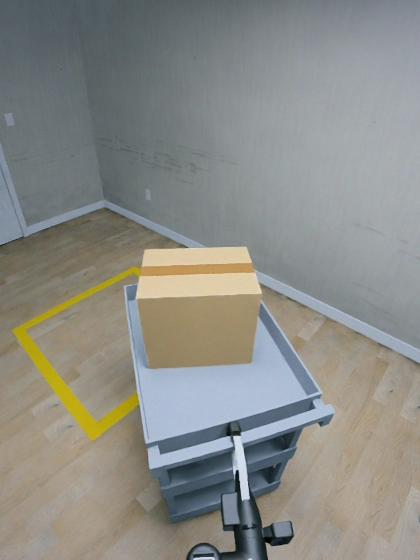

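Request:
{"api": "move", "payload": {"blocking": false, "cameras": [], "r2": {"base":{"rotate_rad":0.35},"pace":"slow"}}}

Request:
{"api": "wait", "payload": {"seconds": 3, "cameras": []}}

Request:
{"api": "move", "payload": {"blocking": false, "cameras": [], "r2": {"base":{"translate_m":-0.3,"strafe_m":-0.22},"pace":"slow"}}}

Request:
{"api": "wait", "payload": {"seconds": 5, "cameras": ["r2_head_camera"]}}

Scene clock: 690.80 s.
move: r2 moving
r1: as last shown
r1.lidar_m: 0.58 1.94 2.26 2.95 3.05 4.16 - 2.58 1.86 1.74 1.84 1.66
r1.motor_effort: lift_m=+22(22) arm_m=-4(4) wheel_0=+13(14) wheel_1=+1(2) wheel_2=+10(10)
r1.servo_current: wrist_yaw_rad=59(59) wrist_pitch_rad=39(52) wrist_roll_rad=39(65) gripper_m=39(52)
r1.contact_limits: translate_m 0.8
r1.wrist_depth_mm: - - - - - - - / - 243 - - - - - / 103 165 253 - - - - / - 244 544 - - - - / - - - - - - - / 1921 1983 195 1921 187 1921 1863 / 1336 1205 723 153 1255 1205 1308
r2.base_odometry: x=-5.684 y=-0.244 heading=-1.962
r2.turned_by_wheels: +0.124
r2.turned_by_imu: +0.120
r2.base_tilt: forward=-0.7 right=+0.1
r2.lidar_m: 0.37 3.56 1.95 0.96 0.88 0.90 1.15 1.15 1.16 1.45 1.91 0.43
r2.base_status: rotate_rad moving
r2.joint_positions: lift_m=+0.687 arm_m=+0.000 wrist_yaw_rad=-0.011 wrist_pitch_rad=+0.006 wrist_roll_rad=+1.569 gripper_m=-0.014
r2.joint_status: not commanded
r2.measured_speeds: translate_m=+0.002 strafe_m=+0.000 rotate_rad=+0.489 lift_m=+0.000 arm_m=+0.000 wrist_yaw_rad=-0.002 wrist_pitch_rad=+0.000 wrist_roll_rad=+0.000
r2.motor_effort: lift_m=+20(20) arm_m=-4(4) wheel_0=-10(13) wheel_1=-8(10) wheel_2=-15(17)
r2.servo_current: wrist_yaw_rad=65(65) wrist_pitch_rad=52(52) wrist_roll_rad=46(52) gripper_m=78(78)
r2.hand_pose: x=+0.4584 y=-0.0905 z=+0.8633 quat_wxyz=(+0.708, +0.706, -0.002, -0.006) (m; r2's base frame)
r2.wrist_depth_mm: - - - 193 257 1661 1205 / - - - 188 250 1708 - / - - 445 185 245 820 - / - 452 452 181 240 842 - / - 455 452 177 236 831 - / - 462 186 173 181 - - / - - 466 - 227 - -
pictures: none
No camera images: "cameras" was empty.

Scene clock: 691.77 s.
earlier move: r2 done
r1.base_odometry: x=-2.564 y=-0.955 heading=+0.719
r1.turned_by_wheels: +0.000
r1.turned_by_imu: +0.000
r1.base_tilt: forward=-1.6 right=+1.2
r1.lidar_m: 0.57 1.93 2.28 2.94 3.05 4.20 - 2.57 1.87 1.78 1.85 1.66
r1.base_status: not commanded
r1.joint_positions: lift_m=+0.350 arm_m=+0.530 wrist_yaw_rad=+3.092 wrist_pitch_rad=+0.002 wrist_roll_rad=+0.000 gripper_m=+0.056
r1.joint_status: not commanded
r1.measured_speeds: all 0
r1.motor_effort: lift_m=+22(22) arm_m=-4(4) wheel_0=+13(14) wheel_1=+2(2) wheel_2=+10(10)
r1.servo_current: wrist_yaw_rad=52(65) wrist_pitch_rad=39(52) wrist_roll_rad=39(65) gripper_m=39(52)
r1.contact_limits: translate_m 0.8
r1.hand_pose: x=+0.4172 y=+0.1016 z=+0.5273 quat_wxyz=(+0.025, -0.001, +0.000, +1.000) (m; r1's base frame)
r1.wrist_depth_mm: - - - - - - - / - 243 - - - - - / 103 165 252 - - - - / - 244 549 - - - - / - - - - - - - / 1921 1863 194 1983 187 1808 1808 / 1336 1205 723 154 1281 1182 1308
r2.base_odometry: x=-5.684 y=-0.244 heading=-1.737
r2.turned_by_wheels: +0.225
r2.turned_by_imu: +0.218
r2.base_tilt: forward=-0.7 right=+0.1
r2.lidar_m: 0.40 2.69 1.95 0.91 0.88 0.96 1.16 1.13 1.25 1.81 0.48 0.42
r2.base_status: done
r2.joint_positions: lift_m=+0.687 arm_m=+0.000 wrist_yaw_rad=-0.011 wrist_pitch_rad=+0.006 wrist_roll_rad=+1.569 gripper_m=-0.014
r2.joint_status: not commanded
r2.measured_speeds: all 0
r2.motor_effort: lift_m=+20(21) arm_m=-4(4) wheel_0=-8(16) wheel_1=-5(10) wheel_2=-9(17)
r2.servo_current: wrist_yaw_rad=59(78) wrist_pitch_rad=39(52) wrist_roll_rad=33(59) gripper_m=65(78)
r2.hand_pose: x=+0.4584 y=-0.0905 z=+0.8633 quat_wxyz=(+0.708, +0.706, -0.002, -0.006) (m; r2's base frame)
r2.wrist_depth_mm: - 375 379 138 194 - - / - 397 399 144 202 750 - / - 436 430 150 210 - - / - 477 462 159 220 - - / - - 504 166 229 1863 - / - - 186 173 181 1576 492 / - - - - - 1499 -
wait: 0.97 of 3 s (r2 has come to rest)
pictures: none
No camera images: "cameras" was empty.

Scene clock: 692.27 s.
move: r2 moving
r1: as last shown
r1.base_tilt: forward=-1.6 right=+1.3
r1.lidar_m: 0.55 1.92 2.26 2.94 3.05 4.17 - 2.57 1.87 1.77 1.85 1.66
r1.motor_effort: lift_m=+22(22) arm_m=-3(4) wheel_0=+13(14) wheel_1=+1(2) wheel_2=+10(10)
r1.servo_current: wrist_yaw_rad=39(65) wrist_pitch_rad=39(46) wrist_roll_rad=59(59) gripper_m=39(46)
r1.contact_limits: translate_m 0.8
r1.wrist_depth_mm: - - - - - - - / - 243 - - - - - / 103 165 252 - - - - / - 243 544 - - - - / - - - - - - - / 1863 1921 194 1921 187 1921 1863 / 1397 1229 732 153 1281 1160 1308
r2.base_odometry: x=-5.690 y=-0.232 heading=-1.737
r2.turned_by_wheels: +0.000
r2.turned_by_imu: +0.001
r2.base_tilt: forward=-0.6 right=+0.1
r2.lidar_m: 0.41 2.65 1.95 0.90 0.89 0.97 1.17 1.13 1.23 1.82 0.46 0.41
r2.base_status: translate_m moving; strafe_m moving
r2.joint_positions: lift_m=+0.687 arm_m=+0.000 wrist_yaw_rad=-0.001 wrist_pitch_rad=+0.006 wrist_roll_rad=+1.569 gripper_m=-0.014
r2.joint_status: not commanded
r2.measured_speeds: translate_m=-0.042 strafe_m=-0.031 rotate_rad=+0.006 lift_m=+0.000 arm_m=+0.000 wrist_yaw_rad=+0.038 wrist_pitch_rad=+0.000 wrist_roll_rad=+0.000
r2.motor_effort: lift_m=+20(21) arm_m=-4(4) wheel_0=+0(10) wheel_1=-11(11) wheel_2=+12(12)
r2.servo_current: wrist_yaw_rad=52(85) wrist_pitch_rad=46(52) wrist_roll_rad=52(59) gripper_m=65(72)
r2.hand_pose: x=+0.4592 y=-0.0877 z=+0.8633 quat_wxyz=(+0.708, +0.706, +0.002, -0.002) (m; r2's base frame)
r2.wrist_depth_mm: - 375 373 135 191 - - / - 397 399 141 200 750 - / - 436 430 148 209 - - / - 480 469 158 219 - - / - - 508 167 229 1863 - / - - 186 173 181 1618 480 / - - - - - 1618 -
pictures: none
No camera images: "cameras" was empty.

Scene clock: 696.70 s.
earlier move: r2 done
r1.base_odometry: x=-2.564 y=-0.955 heading=+0.719
r1.turned_by_wheels: +0.000
r1.turned_by_imu: +0.000
r1.base_tilt: forward=-1.5 right=+1.2
r1.lidar_m: 0.58 1.94 2.28 2.94 3.04 4.16 - 2.58 1.88 1.77 1.82 1.62
r1.base_status: not commanded
r1.joint_positions: lift_m=+0.350 arm_m=+0.530 wrist_yaw_rad=+3.092 wrist_pitch_rad=+0.002 wrist_roll_rad=+0.000 gripper_m=+0.056
r1.joint_status: not commanded
r1.measured_speeds: all 0
r1.motor_effort: lift_m=+22(22) arm_m=-4(4) wheel_0=+14(15) wheel_1=+1(2) wheel_2=+10(10)
r1.servo_current: wrist_yaw_rad=59(72) wrist_pitch_rad=39(52) wrist_roll_rad=52(65) gripper_m=39(52)
r1.contact_limits: translate_m 0.8
r1.hand_pose: x=+0.4172 y=+0.1016 z=+0.5273 quat_wxyz=(+0.025, -0.001, +0.000, +1.000) (m; r1's base frame)
r1.wrist_depth_mm: - - - - - - - / - 243 - - - - - / 103 165 253 - - - - / - 244 549 - - - - / - - - - - - - / 1921 1863 193 1863 187 1921 1808 / 1366 1229 723 154 1308 1205 1308
r2.base_odometry: x=-5.852 y=+0.088 heading=-1.737
r2.turned_by_wheels: +0.000
r2.turned_by_imu: +0.002
r2.base_tilt: forward=-0.7 right=+0.0
r2.lidar_m: 0.39 2.87 1.30 0.97 0.95 1.04 0.81 0.75 0.82 1.22 1.83 0.45
r2.base_status: done
r2.joint_positions: lift_m=+0.687 arm_m=+0.000 wrist_yaw_rad=+0.005 wrist_pitch_rad=+0.006 wrist_roll_rad=+1.569 gripper_m=-0.014
r2.joint_status: not commanded
r2.measured_speeds: all 0
r2.motor_effort: lift_m=+20(21) arm_m=-3(4) wheel_0=+6(13) wheel_1=-4(11) wheel_2=+7(15)
r2.servo_current: wrist_yaw_rad=59(85) wrist_pitch_rad=39(52) wrist_roll_rad=46(59) gripper_m=72(78)
r2.hand_pose: x=+0.4598 y=-0.0859 z=+0.8633 quat_wxyz=(+0.708, +0.706, +0.004, +0.000) (m; r2's base frame)
r2.wrist_depth_mm: - - - 183 244 1661 - / - - - 181 243 788 - / - 442 442 179 240 809 - / - 452 452 178 238 842 - / - 469 466 176 236 820 - / - - 188 174 182 - - / - - 484 - 231 - -
wait: 4.43 of 5 s (r2 has come to rest)
pictures: r2_head_camera
Images, in order (width x height): r2_head_camera 420x560.

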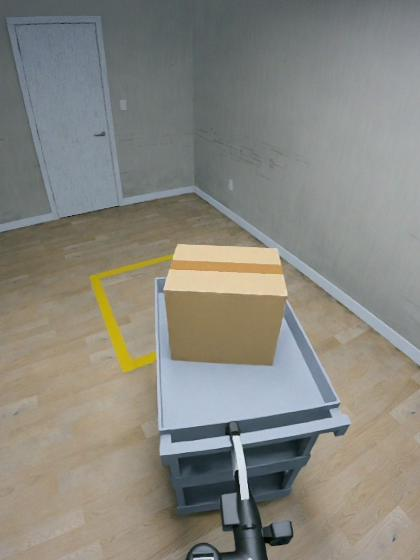

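Request:
{"api": "move", "payload": {"blocking": false, "cameras": [], "r2": {"base":{"translate_m":0.1,"strafe_m":-0.17},"pace":"slow"}}}

Request:
{"api": "wait", "payload": {"seconds": 5, "cameras": []}}

Request:
{"api": "move", "payload": {"blocking": false, "cameras": [], "r2": {"base":{"rotate_rad":0.2},"pace":"slow"}}}

Request:
{"api": "wait", "payload": {"seconds": 3, "cameras": ["r2_head_camera"]}}

Scene clock: 705.53 s.
move: r2 moving
r1: as last shown
r1.base_tilt: forward=-1.6 right=+1.3
r1.lidar_m: 0.57 1.94 2.28 2.94 3.06 4.20 - 2.55 1.86 1.78 1.85 1.64
r1.motor_effort: lift_m=+22(22) arm_m=-4(4) wheel_0=+13(14) wheel_1=+1(2) wheel_2=+10(10)
r1.servo_current: wrist_yaw_rad=39(59) wrist_pitch_rad=39(46) wrist_roll_rad=39(65) gripper_m=39(46)
r1.contact_limits: translate_m 0.8
r1.wrist_depth_mm: - - - - - - - / - 243 - - - - - / 103 165 254 - - - - / - 244 544 - - - - / - - - - - - - / 1921 1983 194 1921 187 1921 1808 / 1366 1182 723 153 1281 1205 1336
r2.base_odometry: x=-5.863 y=+0.084 heading=-1.737
r2.turned_by_wheels: +0.000
r2.turned_by_imu: +0.001
r2.base_tilt: forward=-0.7 right=+0.1
r2.lidar_m: 0.38 2.89 1.30 0.99 0.97 1.05 0.80 0.77 0.85 1.25 1.83 0.44
r2.base_status: translate_m moving; strafe_m moving
r2.joint_positions: lift_m=+0.687 arm_m=+0.000 wrist_yaw_rad=+0.005 wrist_pitch_rad=+0.006 wrist_roll_rad=+1.569 gripper_m=-0.014
r2.joint_status: not commanded
r2.measured_speeds: translate_m=+0.026 strafe_m=-0.043 rotate_rad=+0.000 lift_m=+0.000 arm_m=+0.000 wrist_yaw_rad=+0.000 wrist_pitch_rad=+0.000 wrist_roll_rad=+0.000
r2.motor_effort: lift_m=+20(21) arm_m=-4(4) wheel_0=+12(15) wheel_1=-5(7) wheel_2=-10(10)
r2.servo_current: wrist_yaw_rad=59(65) wrist_pitch_rad=46(46) wrist_roll_rad=46(59) gripper_m=65(78)
r2.hand_pose: x=+0.4598 y=-0.0859 z=+0.8633 quat_wxyz=(+0.708, +0.706, +0.004, +0.000) (m; r2's base frame)
r2.wrist_depth_mm: - - - 183 246 1618 492 / - - - 181 243 1537 - / - 442 442 179 239 831 - / - 459 452 236 237 831 - / - 466 459 175 236 842 - / - - 187 173 181 - - / - - 477 - 230 121 500
pictures: none
No camera images: "cameras" was empty.

Scene clock: 708.30 s.
earlier move: r2 done
r1.base_odometry: x=-2.564 y=-0.955 heading=+0.719
r1.turned_by_wheels: +0.000
r1.turned_by_imu: +0.000
r1.base_tilt: forward=-1.6 right=+1.2
r1.lidar_m: 0.58 1.94 2.24 2.93 3.07 4.18 - 2.57 1.88 1.76 1.85 1.67
r1.base_status: not commanded
r1.joint_positions: lift_m=+0.350 arm_m=+0.530 wrist_yaw_rad=+3.092 wrist_pitch_rad=+0.002 wrist_roll_rad=+0.000 gripper_m=+0.056
r1.joint_status: not commanded
r1.measured_speeds: all 0
r1.motor_effort: lift_m=+22(22) arm_m=-4(4) wheel_0=+13(14) wheel_1=+1(2) wheel_2=+10(10)
r1.servo_current: wrist_yaw_rad=65(72) wrist_pitch_rad=46(46) wrist_roll_rad=46(65) gripper_m=39(52)
r1.contact_limits: translate_m 0.8
r1.hand_pose: x=+0.4172 y=+0.1016 z=+0.5273 quat_wxyz=(+0.025, -0.001, +0.000, +1.000) (m; r1's base frame)
r1.wrist_depth_mm: - - - - - - - / - 244 - - - - - / 103 165 253 - - - - / - 243 549 - - - - / - - - - - - - / 1921 1921 194 1921 187 1921 1808 / 1366 1205 741 153 1255 1205 1336
r2.base_odometry: x=-6.036 y=+0.018 heading=-1.737
r2.turned_by_wheels: -0.001
r2.turned_by_imu: +0.000
r2.base_tilt: forward=-0.7 right=+0.1
r2.lidar_m: 0.34 0.61 1.55 1.19 1.14 1.10 0.83 0.78 0.87 1.27 1.64 0.48
r2.base_status: done
r2.joint_positions: lift_m=+0.687 arm_m=+0.000 wrist_yaw_rad=-0.001 wrist_pitch_rad=+0.006 wrist_roll_rad=+1.569 gripper_m=-0.014
r2.joint_status: not commanded
r2.measured_speeds: all 0
r2.motor_effort: lift_m=+20(21) arm_m=-3(4) wheel_0=+3(15) wheel_1=-3(7) wheel_2=-8(14)
r2.servo_current: wrist_yaw_rad=33(65) wrist_pitch_rad=46(52) wrist_roll_rad=46(65) gripper_m=72(78)
r2.hand_pose: x=+0.4592 y=-0.0877 z=+0.8633 quat_wxyz=(+0.708, +0.706, +0.002, -0.002) (m; r2's base frame)
r2.wrist_depth_mm: - - - 236 315 1537 1160 / - - - 220 291 1708 496 / - - - 206 273 1808 - / - - 469 194 254 - - / - 462 452 183 241 831 - / - 452 187 172 182 - - / - 442 436 - 220 - -
wait: 2.77 of 5 s (r2 has come to rest)
pictures: none
No camera images: "cameras" was empty.

Scene clock: 708.80 s.
move: r2 moving
r1: as last shown
r1.base_tilt: forward=-1.6 right=+1.3
r1.lidar_m: 0.58 1.91 2.27 2.94 3.06 4.17 - 2.57 1.85 1.78 1.85 1.67
r1.motor_effort: lift_m=+22(22) arm_m=-3(4) wheel_0=+13(14) wheel_1=+1(2) wheel_2=+10(10)
r1.servo_current: wrist_yaw_rad=52(65) wrist_pitch_rad=39(46) wrist_roll_rad=46(65) gripper_m=46(46)
r1.contact_limits: translate_m 0.8
r1.wrist_depth_mm: - - - - - - - / - 243 - - - - - / 103 165 253 - - - - / - 244 549 - - - - / - - - - - - - / 1921 1983 193 1921 188 1921 1808 / 1366 1229 723 153 1308 1182 1336
r2.base_odometry: x=-6.036 y=+0.018 heading=-1.616
r2.turned_by_wheels: +0.121
r2.turned_by_imu: +0.115
r2.base_tilt: forward=-0.8 right=+0.1
r2.lidar_m: 0.34 2.66 1.40 1.17 1.16 0.98 0.82 0.80 0.91 1.49 1.63 0.46
r2.base_status: rotate_rad moving
r2.joint_positions: lift_m=+0.687 arm_m=+0.000 wrist_yaw_rad=-0.018 wrist_pitch_rad=+0.006 wrist_roll_rad=+1.569 gripper_m=-0.014
r2.joint_status: not commanded
r2.measured_speeds: translate_m=-0.001 strafe_m=-0.001 rotate_rad=+0.415 lift_m=+0.000 arm_m=+0.000 wrist_yaw_rad=+0.000 wrist_pitch_rad=+0.000 wrist_roll_rad=+0.000
r2.motor_effort: lift_m=+20(21) arm_m=-1(4) wheel_0=-13(13) wheel_1=-7(9) wheel_2=-20(21)
r2.servo_current: wrist_yaw_rad=111(111) wrist_pitch_rad=46(46) wrist_roll_rad=46(65) gripper_m=72(72)
r2.hand_pose: x=+0.4576 y=-0.0927 z=+0.8633 quat_wxyz=(+0.708, +0.706, -0.004, -0.009) (m; r2's base frame)
r2.wrist_depth_mm: - - - 213 283 1708 1205 / - - - 205 272 1661 496 / - - - 193 256 809 - / - 459 459 185 247 - - / - 459 459 178 237 820 - / - 452 188 171 181 - - / - 449 449 - 220 - -
pictures: none
No camera images: "cameras" was empty.

Scene clock: 709.50 s.
earlier move: r2 done
r1.base_odometry: x=-2.564 y=-0.955 heading=+0.719
r1.turned_by_wheels: +0.000
r1.turned_by_imu: +0.000
r1.base_tilt: forward=-1.6 right=+1.2
r1.lidar_m: 0.56 1.94 2.26 2.94 3.05 4.16 - 2.58 1.87 1.76 1.85 1.66
r1.base_status: not commanded
r1.joint_positions: lift_m=+0.350 arm_m=+0.530 wrist_yaw_rad=+3.092 wrist_pitch_rad=+0.002 wrist_roll_rad=+0.000 gripper_m=+0.056
r1.joint_status: not commanded
r1.measured_speeds: all 0
r1.motor_effort: lift_m=+22(22) arm_m=-4(4) wheel_0=+13(14) wheel_1=+2(2) wheel_2=+10(10)
r1.servo_current: wrist_yaw_rad=39(65) wrist_pitch_rad=39(46) wrist_roll_rad=52(65) gripper_m=39(46)
r1.contact_limits: translate_m 0.8
r1.hand_pose: x=+0.4172 y=+0.1016 z=+0.5273 quat_wxyz=(+0.025, -0.001, +0.000, +1.000) (m; r1's base frame)
r1.wrist_depth_mm: - - - - - - - / - 244 - - - - - / 103 165 252 - - - - / - 243 549 - - - - / - - - - - - - / 1863 1921 194 1921 187 1921 1756 / 1366 1182 723 154 1308 1205 1336
r2.base_odometry: x=-6.036 y=+0.018 heading=-1.538
r2.turned_by_wheels: +0.078
r2.turned_by_imu: +0.076
r2.base_tilt: forward=-0.7 right=+0.0
r2.lidar_m: 0.37 2.38 1.33 1.16 1.17 0.93 0.78 0.80 0.97 1.64 1.64 0.42
r2.base_status: done
r2.joint_positions: lift_m=+0.687 arm_m=+0.000 wrist_yaw_rad=-0.003 wrist_pitch_rad=+0.006 wrist_roll_rad=+1.569 gripper_m=-0.014
r2.joint_status: not commanded
r2.measured_speeds: all 0
r2.motor_effort: lift_m=+20(21) arm_m=+3(4) wheel_0=-3(14) wheel_1=-4(9) wheel_2=-7(21)
r2.servo_current: wrist_yaw_rad=52(111) wrist_pitch_rad=46(52) wrist_roll_rad=52(65) gripper_m=72(78)
r2.hand_pose: x=+0.4590 y=-0.0882 z=+0.8633 quat_wxyz=(+0.708, +0.706, +0.001, -0.003) (m; r2's base frame)
r2.wrist_depth_mm: - - - 179 240 1661 - / - - - 178 239 768 - / - 442 442 176 237 809 - / - 455 455 236 236 831 - / - 469 466 175 235 831 - / - - 187 173 182 - - / - - - - 231 1464 500
wait: 0.70 of 3 s (r2 has come to rest)
pictures: r2_head_camera
Images, in order (width x height): r2_head_camera 420x560.

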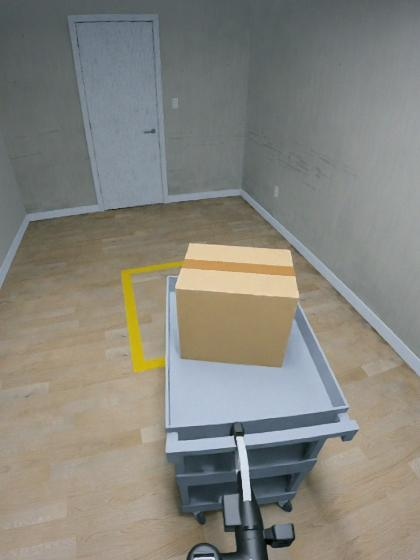

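Request:
{"api": "move", "payload": {"blocking": false, "cameras": [], "r2": {"base":{"translate_m":0.35,"strafe_m":-0.04},"pace":"slow"}}}

Request:
{"api": "wait", "payload": {"seconds": 6, "cameras": ["r2_head_camera"]}}

Scene clock: 716.80 s.
move: r2 moving
r1: as last shown
r1.base_tilt: forward=-1.6 right=+1.3
r1.lidar_m: 0.58 1.93 2.28 2.92 3.04 4.16 - 2.55 1.85 1.76 1.87 1.65
r1.motor_effort: lift_m=+22(22) arm_m=-4(4) wheel_0=+13(14) wheel_1=+1(2) wheel_2=+10(10)
r1.servo_current: wrist_yaw_rad=65(65) wrist_pitch_rad=46(52) wrist_roll_rad=46(72) gripper_m=39(39)
r1.contact_limits: translate_m 0.8
r1.wrist_depth_mm: - - - - - - - / - 244 - - - - - / 103 165 252 - - - - / - 244 544 - - - - / - - - - - - - / 1863 1921 194 1921 187 1921 1863 / 1336 1229 723 153 1281 1205 1308
r2.base_odometry: x=-6.037 y=+0.006 heading=-1.538
r2.turned_by_wheels: +0.000
r2.turned_by_imu: +0.001
r2.base_tilt: forward=-0.7 right=+0.1
r2.lidar_m: 0.40 2.39 1.37 1.17 1.15 0.95 0.80 0.81 0.97 1.63 1.65 0.44
r2.base_status: translate_m moving; strafe_m moving
r2.joint_positions: lift_m=+0.687 arm_m=+0.000 wrist_yaw_rad=-0.003 wrist_pitch_rad=+0.006 wrist_roll_rad=+1.569 gripper_m=-0.014
r2.joint_status: not commanded
r2.measured_speeds: translate_m=+0.049 strafe_m=-0.006 rotate_rad=-0.001 lift_m=+0.000 arm_m=+0.000 wrist_yaw_rad=+0.000 wrist_pitch_rad=+0.000 wrist_roll_rad=+0.000
r2.motor_effort: lift_m=+20(20) arm_m=+4(4) wheel_0=+12(13) wheel_1=+5(6) wheel_2=-14(14)
r2.servo_current: wrist_yaw_rad=46(65) wrist_pitch_rad=39(52) wrist_roll_rad=52(65) gripper_m=65(72)
r2.hand_pose: x=+0.4590 y=-0.0882 z=+0.8633 quat_wxyz=(+0.708, +0.706, +0.001, -0.003) (m; r2's base frame)
r2.wrist_depth_mm: - - - 176 237 1618 - / - - - 176 236 798 - / - 442 439 175 235 842 - / - 455 452 233 233 842 - / - 473 469 173 234 831 - / - - 187 173 182 - - / - - - - 232 535 492
pictures: none
No camera images: "cameras" was empty.

Scene clock: 721.10 s.
earlier move: r2 done
r1.base_odometry: x=-2.564 y=-0.955 heading=+0.719
r1.turned_by_wheels: +0.000
r1.turned_by_imu: +0.000
r1.base_tilt: forward=-1.6 right=+1.2
r1.lidar_m: 0.56 1.92 2.27 2.93 3.04 4.18 - 2.60 1.88 1.77 1.86 1.67
r1.base_status: not commanded
r1.joint_positions: lift_m=+0.350 arm_m=+0.530 wrist_yaw_rad=+3.092 wrist_pitch_rad=+0.002 wrist_roll_rad=+0.000 gripper_m=+0.056
r1.joint_status: not commanded
r1.measured_speeds: all 0
r1.motor_effort: lift_m=+22(22) arm_m=-4(4) wheel_0=+13(14) wheel_1=+1(2) wheel_2=+10(10)
r1.servo_current: wrist_yaw_rad=52(72) wrist_pitch_rad=46(52) wrist_roll_rad=52(72) gripper_m=39(46)
r1.contact_limits: translate_m 0.8
r1.hand_pose: x=+0.4172 y=+0.1016 z=+0.5273 quat_wxyz=(+0.025, -0.001, +0.000, +1.000) (m; r1's base frame)
r1.wrist_depth_mm: - - - - - - - / - 244 - - - - - / 103 165 252 - - - - / - 243 544 - - - - / - - - - - - - / 1921 1921 193 1863 188 1808 1756 / 1366 1205 723 153 1281 1182 1308
r2.base_odometry: x=-6.064 y=-0.333 heading=-1.538
r2.turned_by_wheels: +0.000
r2.turned_by_imu: +0.003
r2.base_tilt: forward=-0.7 right=+0.1
r2.lidar_m: 0.40 2.46 1.50 1.27 1.27 1.32 1.13 1.12 1.35 1.53 1.51 0.43
r2.base_status: done
r2.joint_positions: lift_m=+0.687 arm_m=+0.000 wrist_yaw_rad=+0.001 wrist_pitch_rad=+0.006 wrist_roll_rad=+1.569 gripper_m=-0.014
r2.joint_status: not commanded
r2.measured_speeds: all 0
r2.motor_effort: lift_m=+20(21) arm_m=+4(4) wheel_0=+7(16) wheel_1=+5(8) wheel_2=-5(15)
r2.servo_current: wrist_yaw_rad=33(65) wrist_pitch_rad=52(52) wrist_roll_rad=46(65) gripper_m=72(78)
r2.hand_pose: x=+0.4594 y=-0.0871 z=+0.8633 quat_wxyz=(+0.708, +0.706, +0.003, -0.002) (m; r2's base frame)
r2.wrist_depth_mm: - - - 162 220 1618 - / - - 424 163 224 798 - / - 433 433 166 227 831 - / - 459 449 228 229 831 - / - - 473 171 231 - - / - - 187 172 182 - - / - - - - - 1499 462
wait: 4.30 of 6 s (r2 has come to rest)
pictures: r2_head_camera
Images, in order (width x height): r2_head_camera 420x560.

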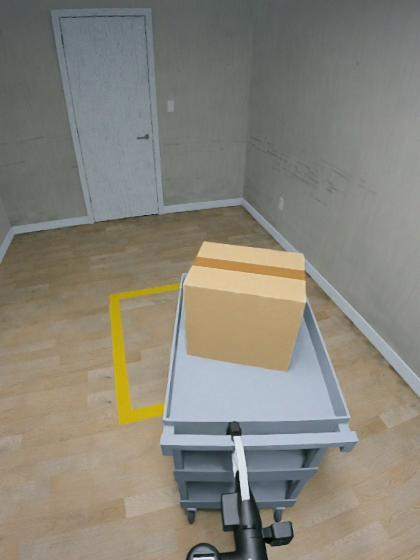

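Request:
{"api": "move", "payload": {"blocking": false, "cameras": [], "r2": {"base":{"translate_m":0.12,"strafe_m":-0.15},"pace":"slow"}}}

Request:
{"api": "wait", "payload": {"seconds": 5, "cameras": ["r2_head_camera"]}}

Scene clock: 727.53 s.
move: r2 moving
r1: as last shown
r1.base_tilt: forward=-1.6 right=+1.3
r1.lidar_m: 0.59 1.91 2.27 2.94 3.06 4.16 - 2.58 1.87 1.78 1.85 1.65
r1.servo_current: wrist_yaw_rad=46(65) wrist_pitch_rad=39(46) wrist_roll_rad=72(72) gripper_m=39(46)
r1.contact_limits: translate_m 0.8
r1.wrist_depth_mm: - - - - - - - / - 244 - - - - - / 103 165 254 - - - - / - 244 549 - - - - / - - - - - - - / 1863 1983 194 1921 187 1921 1863 / 1366 1182 732 153 1281 1182 1308
r2.base_odometry: x=-6.074 y=-0.341 heading=-1.538
r2.turned_by_wheels: +0.000
r2.turned_by_imu: +0.001
r2.base_tilt: forward=-0.7 right=+0.1
r2.lidar_m: 0.41 2.53 1.50 1.28 1.28 1.33 1.14 1.14 1.33 1.50 1.53 0.44
r2.base_status: translate_m moving; strafe_m moving
r2.joint_positions: lift_m=+0.687 arm_m=+0.000 wrist_yaw_rad=+0.003 wrist_pitch_rad=+0.006 wrist_roll_rad=+1.569 gripper_m=-0.014
r2.joint_status: not commanded
r2.measured_speeds: translate_m=+0.031 strafe_m=-0.038 rotate_rad=+0.002 lift_m=+0.000 arm_m=+0.000 wrist_yaw_rad=+0.005 wrist_pitch_rad=+0.000 wrist_roll_rad=+0.000
r2.motor_effort: lift_m=+20(21) arm_m=+3(4) wheel_0=+10(14) wheel_1=-5(6) wheel_2=-8(11)
r2.servo_current: wrist_yaw_rad=52(59) wrist_pitch_rad=46(59) wrist_roll_rad=39(59) gripper_m=72(72)
r2.hand_pose: x=+0.4595 y=-0.0866 z=+0.8633 quat_wxyz=(+0.708, +0.706, +0.003, -0.001) (m; r2's base frame)
r2.wrist_depth_mm: - - - 160 219 1576 - / - - 418 163 223 809 - / - 436 433 166 224 820 - / - 462 445 226 228 820 - / - - 477 171 231 - - / - - 187 173 182 - - / - - - - - 1618 469
pictures: none
No camera images: "cameras" was empty.

Scene clock: 730.23 s.
earlier move: r2 done
r1.base_odometry: x=-2.564 y=-0.955 heading=+0.719
r1.turned_by_wheels: +0.000
r1.turned_by_imu: +0.000
r1.base_tilt: forward=-1.6 right=+1.2
r1.lidar_m: 0.58 1.94 2.28 2.93 3.04 4.18 - 2.57 1.86 1.77 1.83 1.67
r1.base_status: not commanded
r1.joint_positions: lift_m=+0.350 arm_m=+0.530 wrist_yaw_rad=+3.092 wrist_pitch_rad=+0.002 wrist_roll_rad=+0.000 gripper_m=+0.056
r1.joint_status: not commanded
r1.measured_speeds: all 0
r1.motor_effort: lift_m=+22(22) arm_m=-4(4) wheel_0=+14(14) wheel_1=+1(2) wheel_2=+10(10)
r1.servo_current: wrist_yaw_rad=59(72) wrist_pitch_rad=39(52) wrist_roll_rad=46(72) gripper_m=39(46)
r1.contact_limits: translate_m 0.8
r1.hand_pose: x=+0.4172 y=+0.1016 z=+0.5273 quat_wxyz=(+0.025, -0.001, +0.000, +1.000) (m; r1's base frame)
r1.wrist_depth_mm: - - - - - - - / - 243 - - - - - / 103 165 254 - - - - / - 244 549 - - - - / - - - - - - - / 1921 1983 193 1983 187 1863 1921 / 1366 1182 732 153 1281 1182 1336
r2.base_odometry: x=-6.210 y=-0.457 heading=-1.538
r2.turned_by_wheels: +0.000
r2.turned_by_imu: +0.002
r2.base_tilt: forward=-0.7 right=+0.1
r2.lidar_m: 0.39 2.85 2.21 1.44 1.45 1.41 1.21 1.21 1.46 1.34 1.34 0.42
r2.base_status: done
r2.joint_positions: lift_m=+0.687 arm_m=+0.000 wrist_yaw_rad=+0.005 wrist_pitch_rad=+0.006 wrist_roll_rad=+1.569 gripper_m=-0.014
r2.joint_status: not commanded
r2.measured_speeds: all 0
r2.motor_effort: lift_m=+20(21) arm_m=+4(4) wheel_0=+8(18) wheel_1=-5(6) wheel_2=-3(11)
r2.servo_current: wrist_yaw_rad=46(59) wrist_pitch_rad=46(59) wrist_roll_rad=46(59) gripper_m=72(85)
r2.hand_pose: x=+0.4597 y=-0.0861 z=+0.8633 quat_wxyz=(+0.708, +0.706, +0.004, -0.001) (m; r2's base frame)
r2.wrist_depth_mm: - - - 182 243 1576 - / - - - 180 241 788 - / - 442 442 179 239 - - / - 452 452 236 236 842 - / - 466 459 175 236 831 - / - - 187 174 182 - - / - - 484 - 231 1499 484
wait: 2.70 of 5 s (r2 has come to rest)
pictures: r2_head_camera
Images, in order (width x height): r2_head_camera 420x560.

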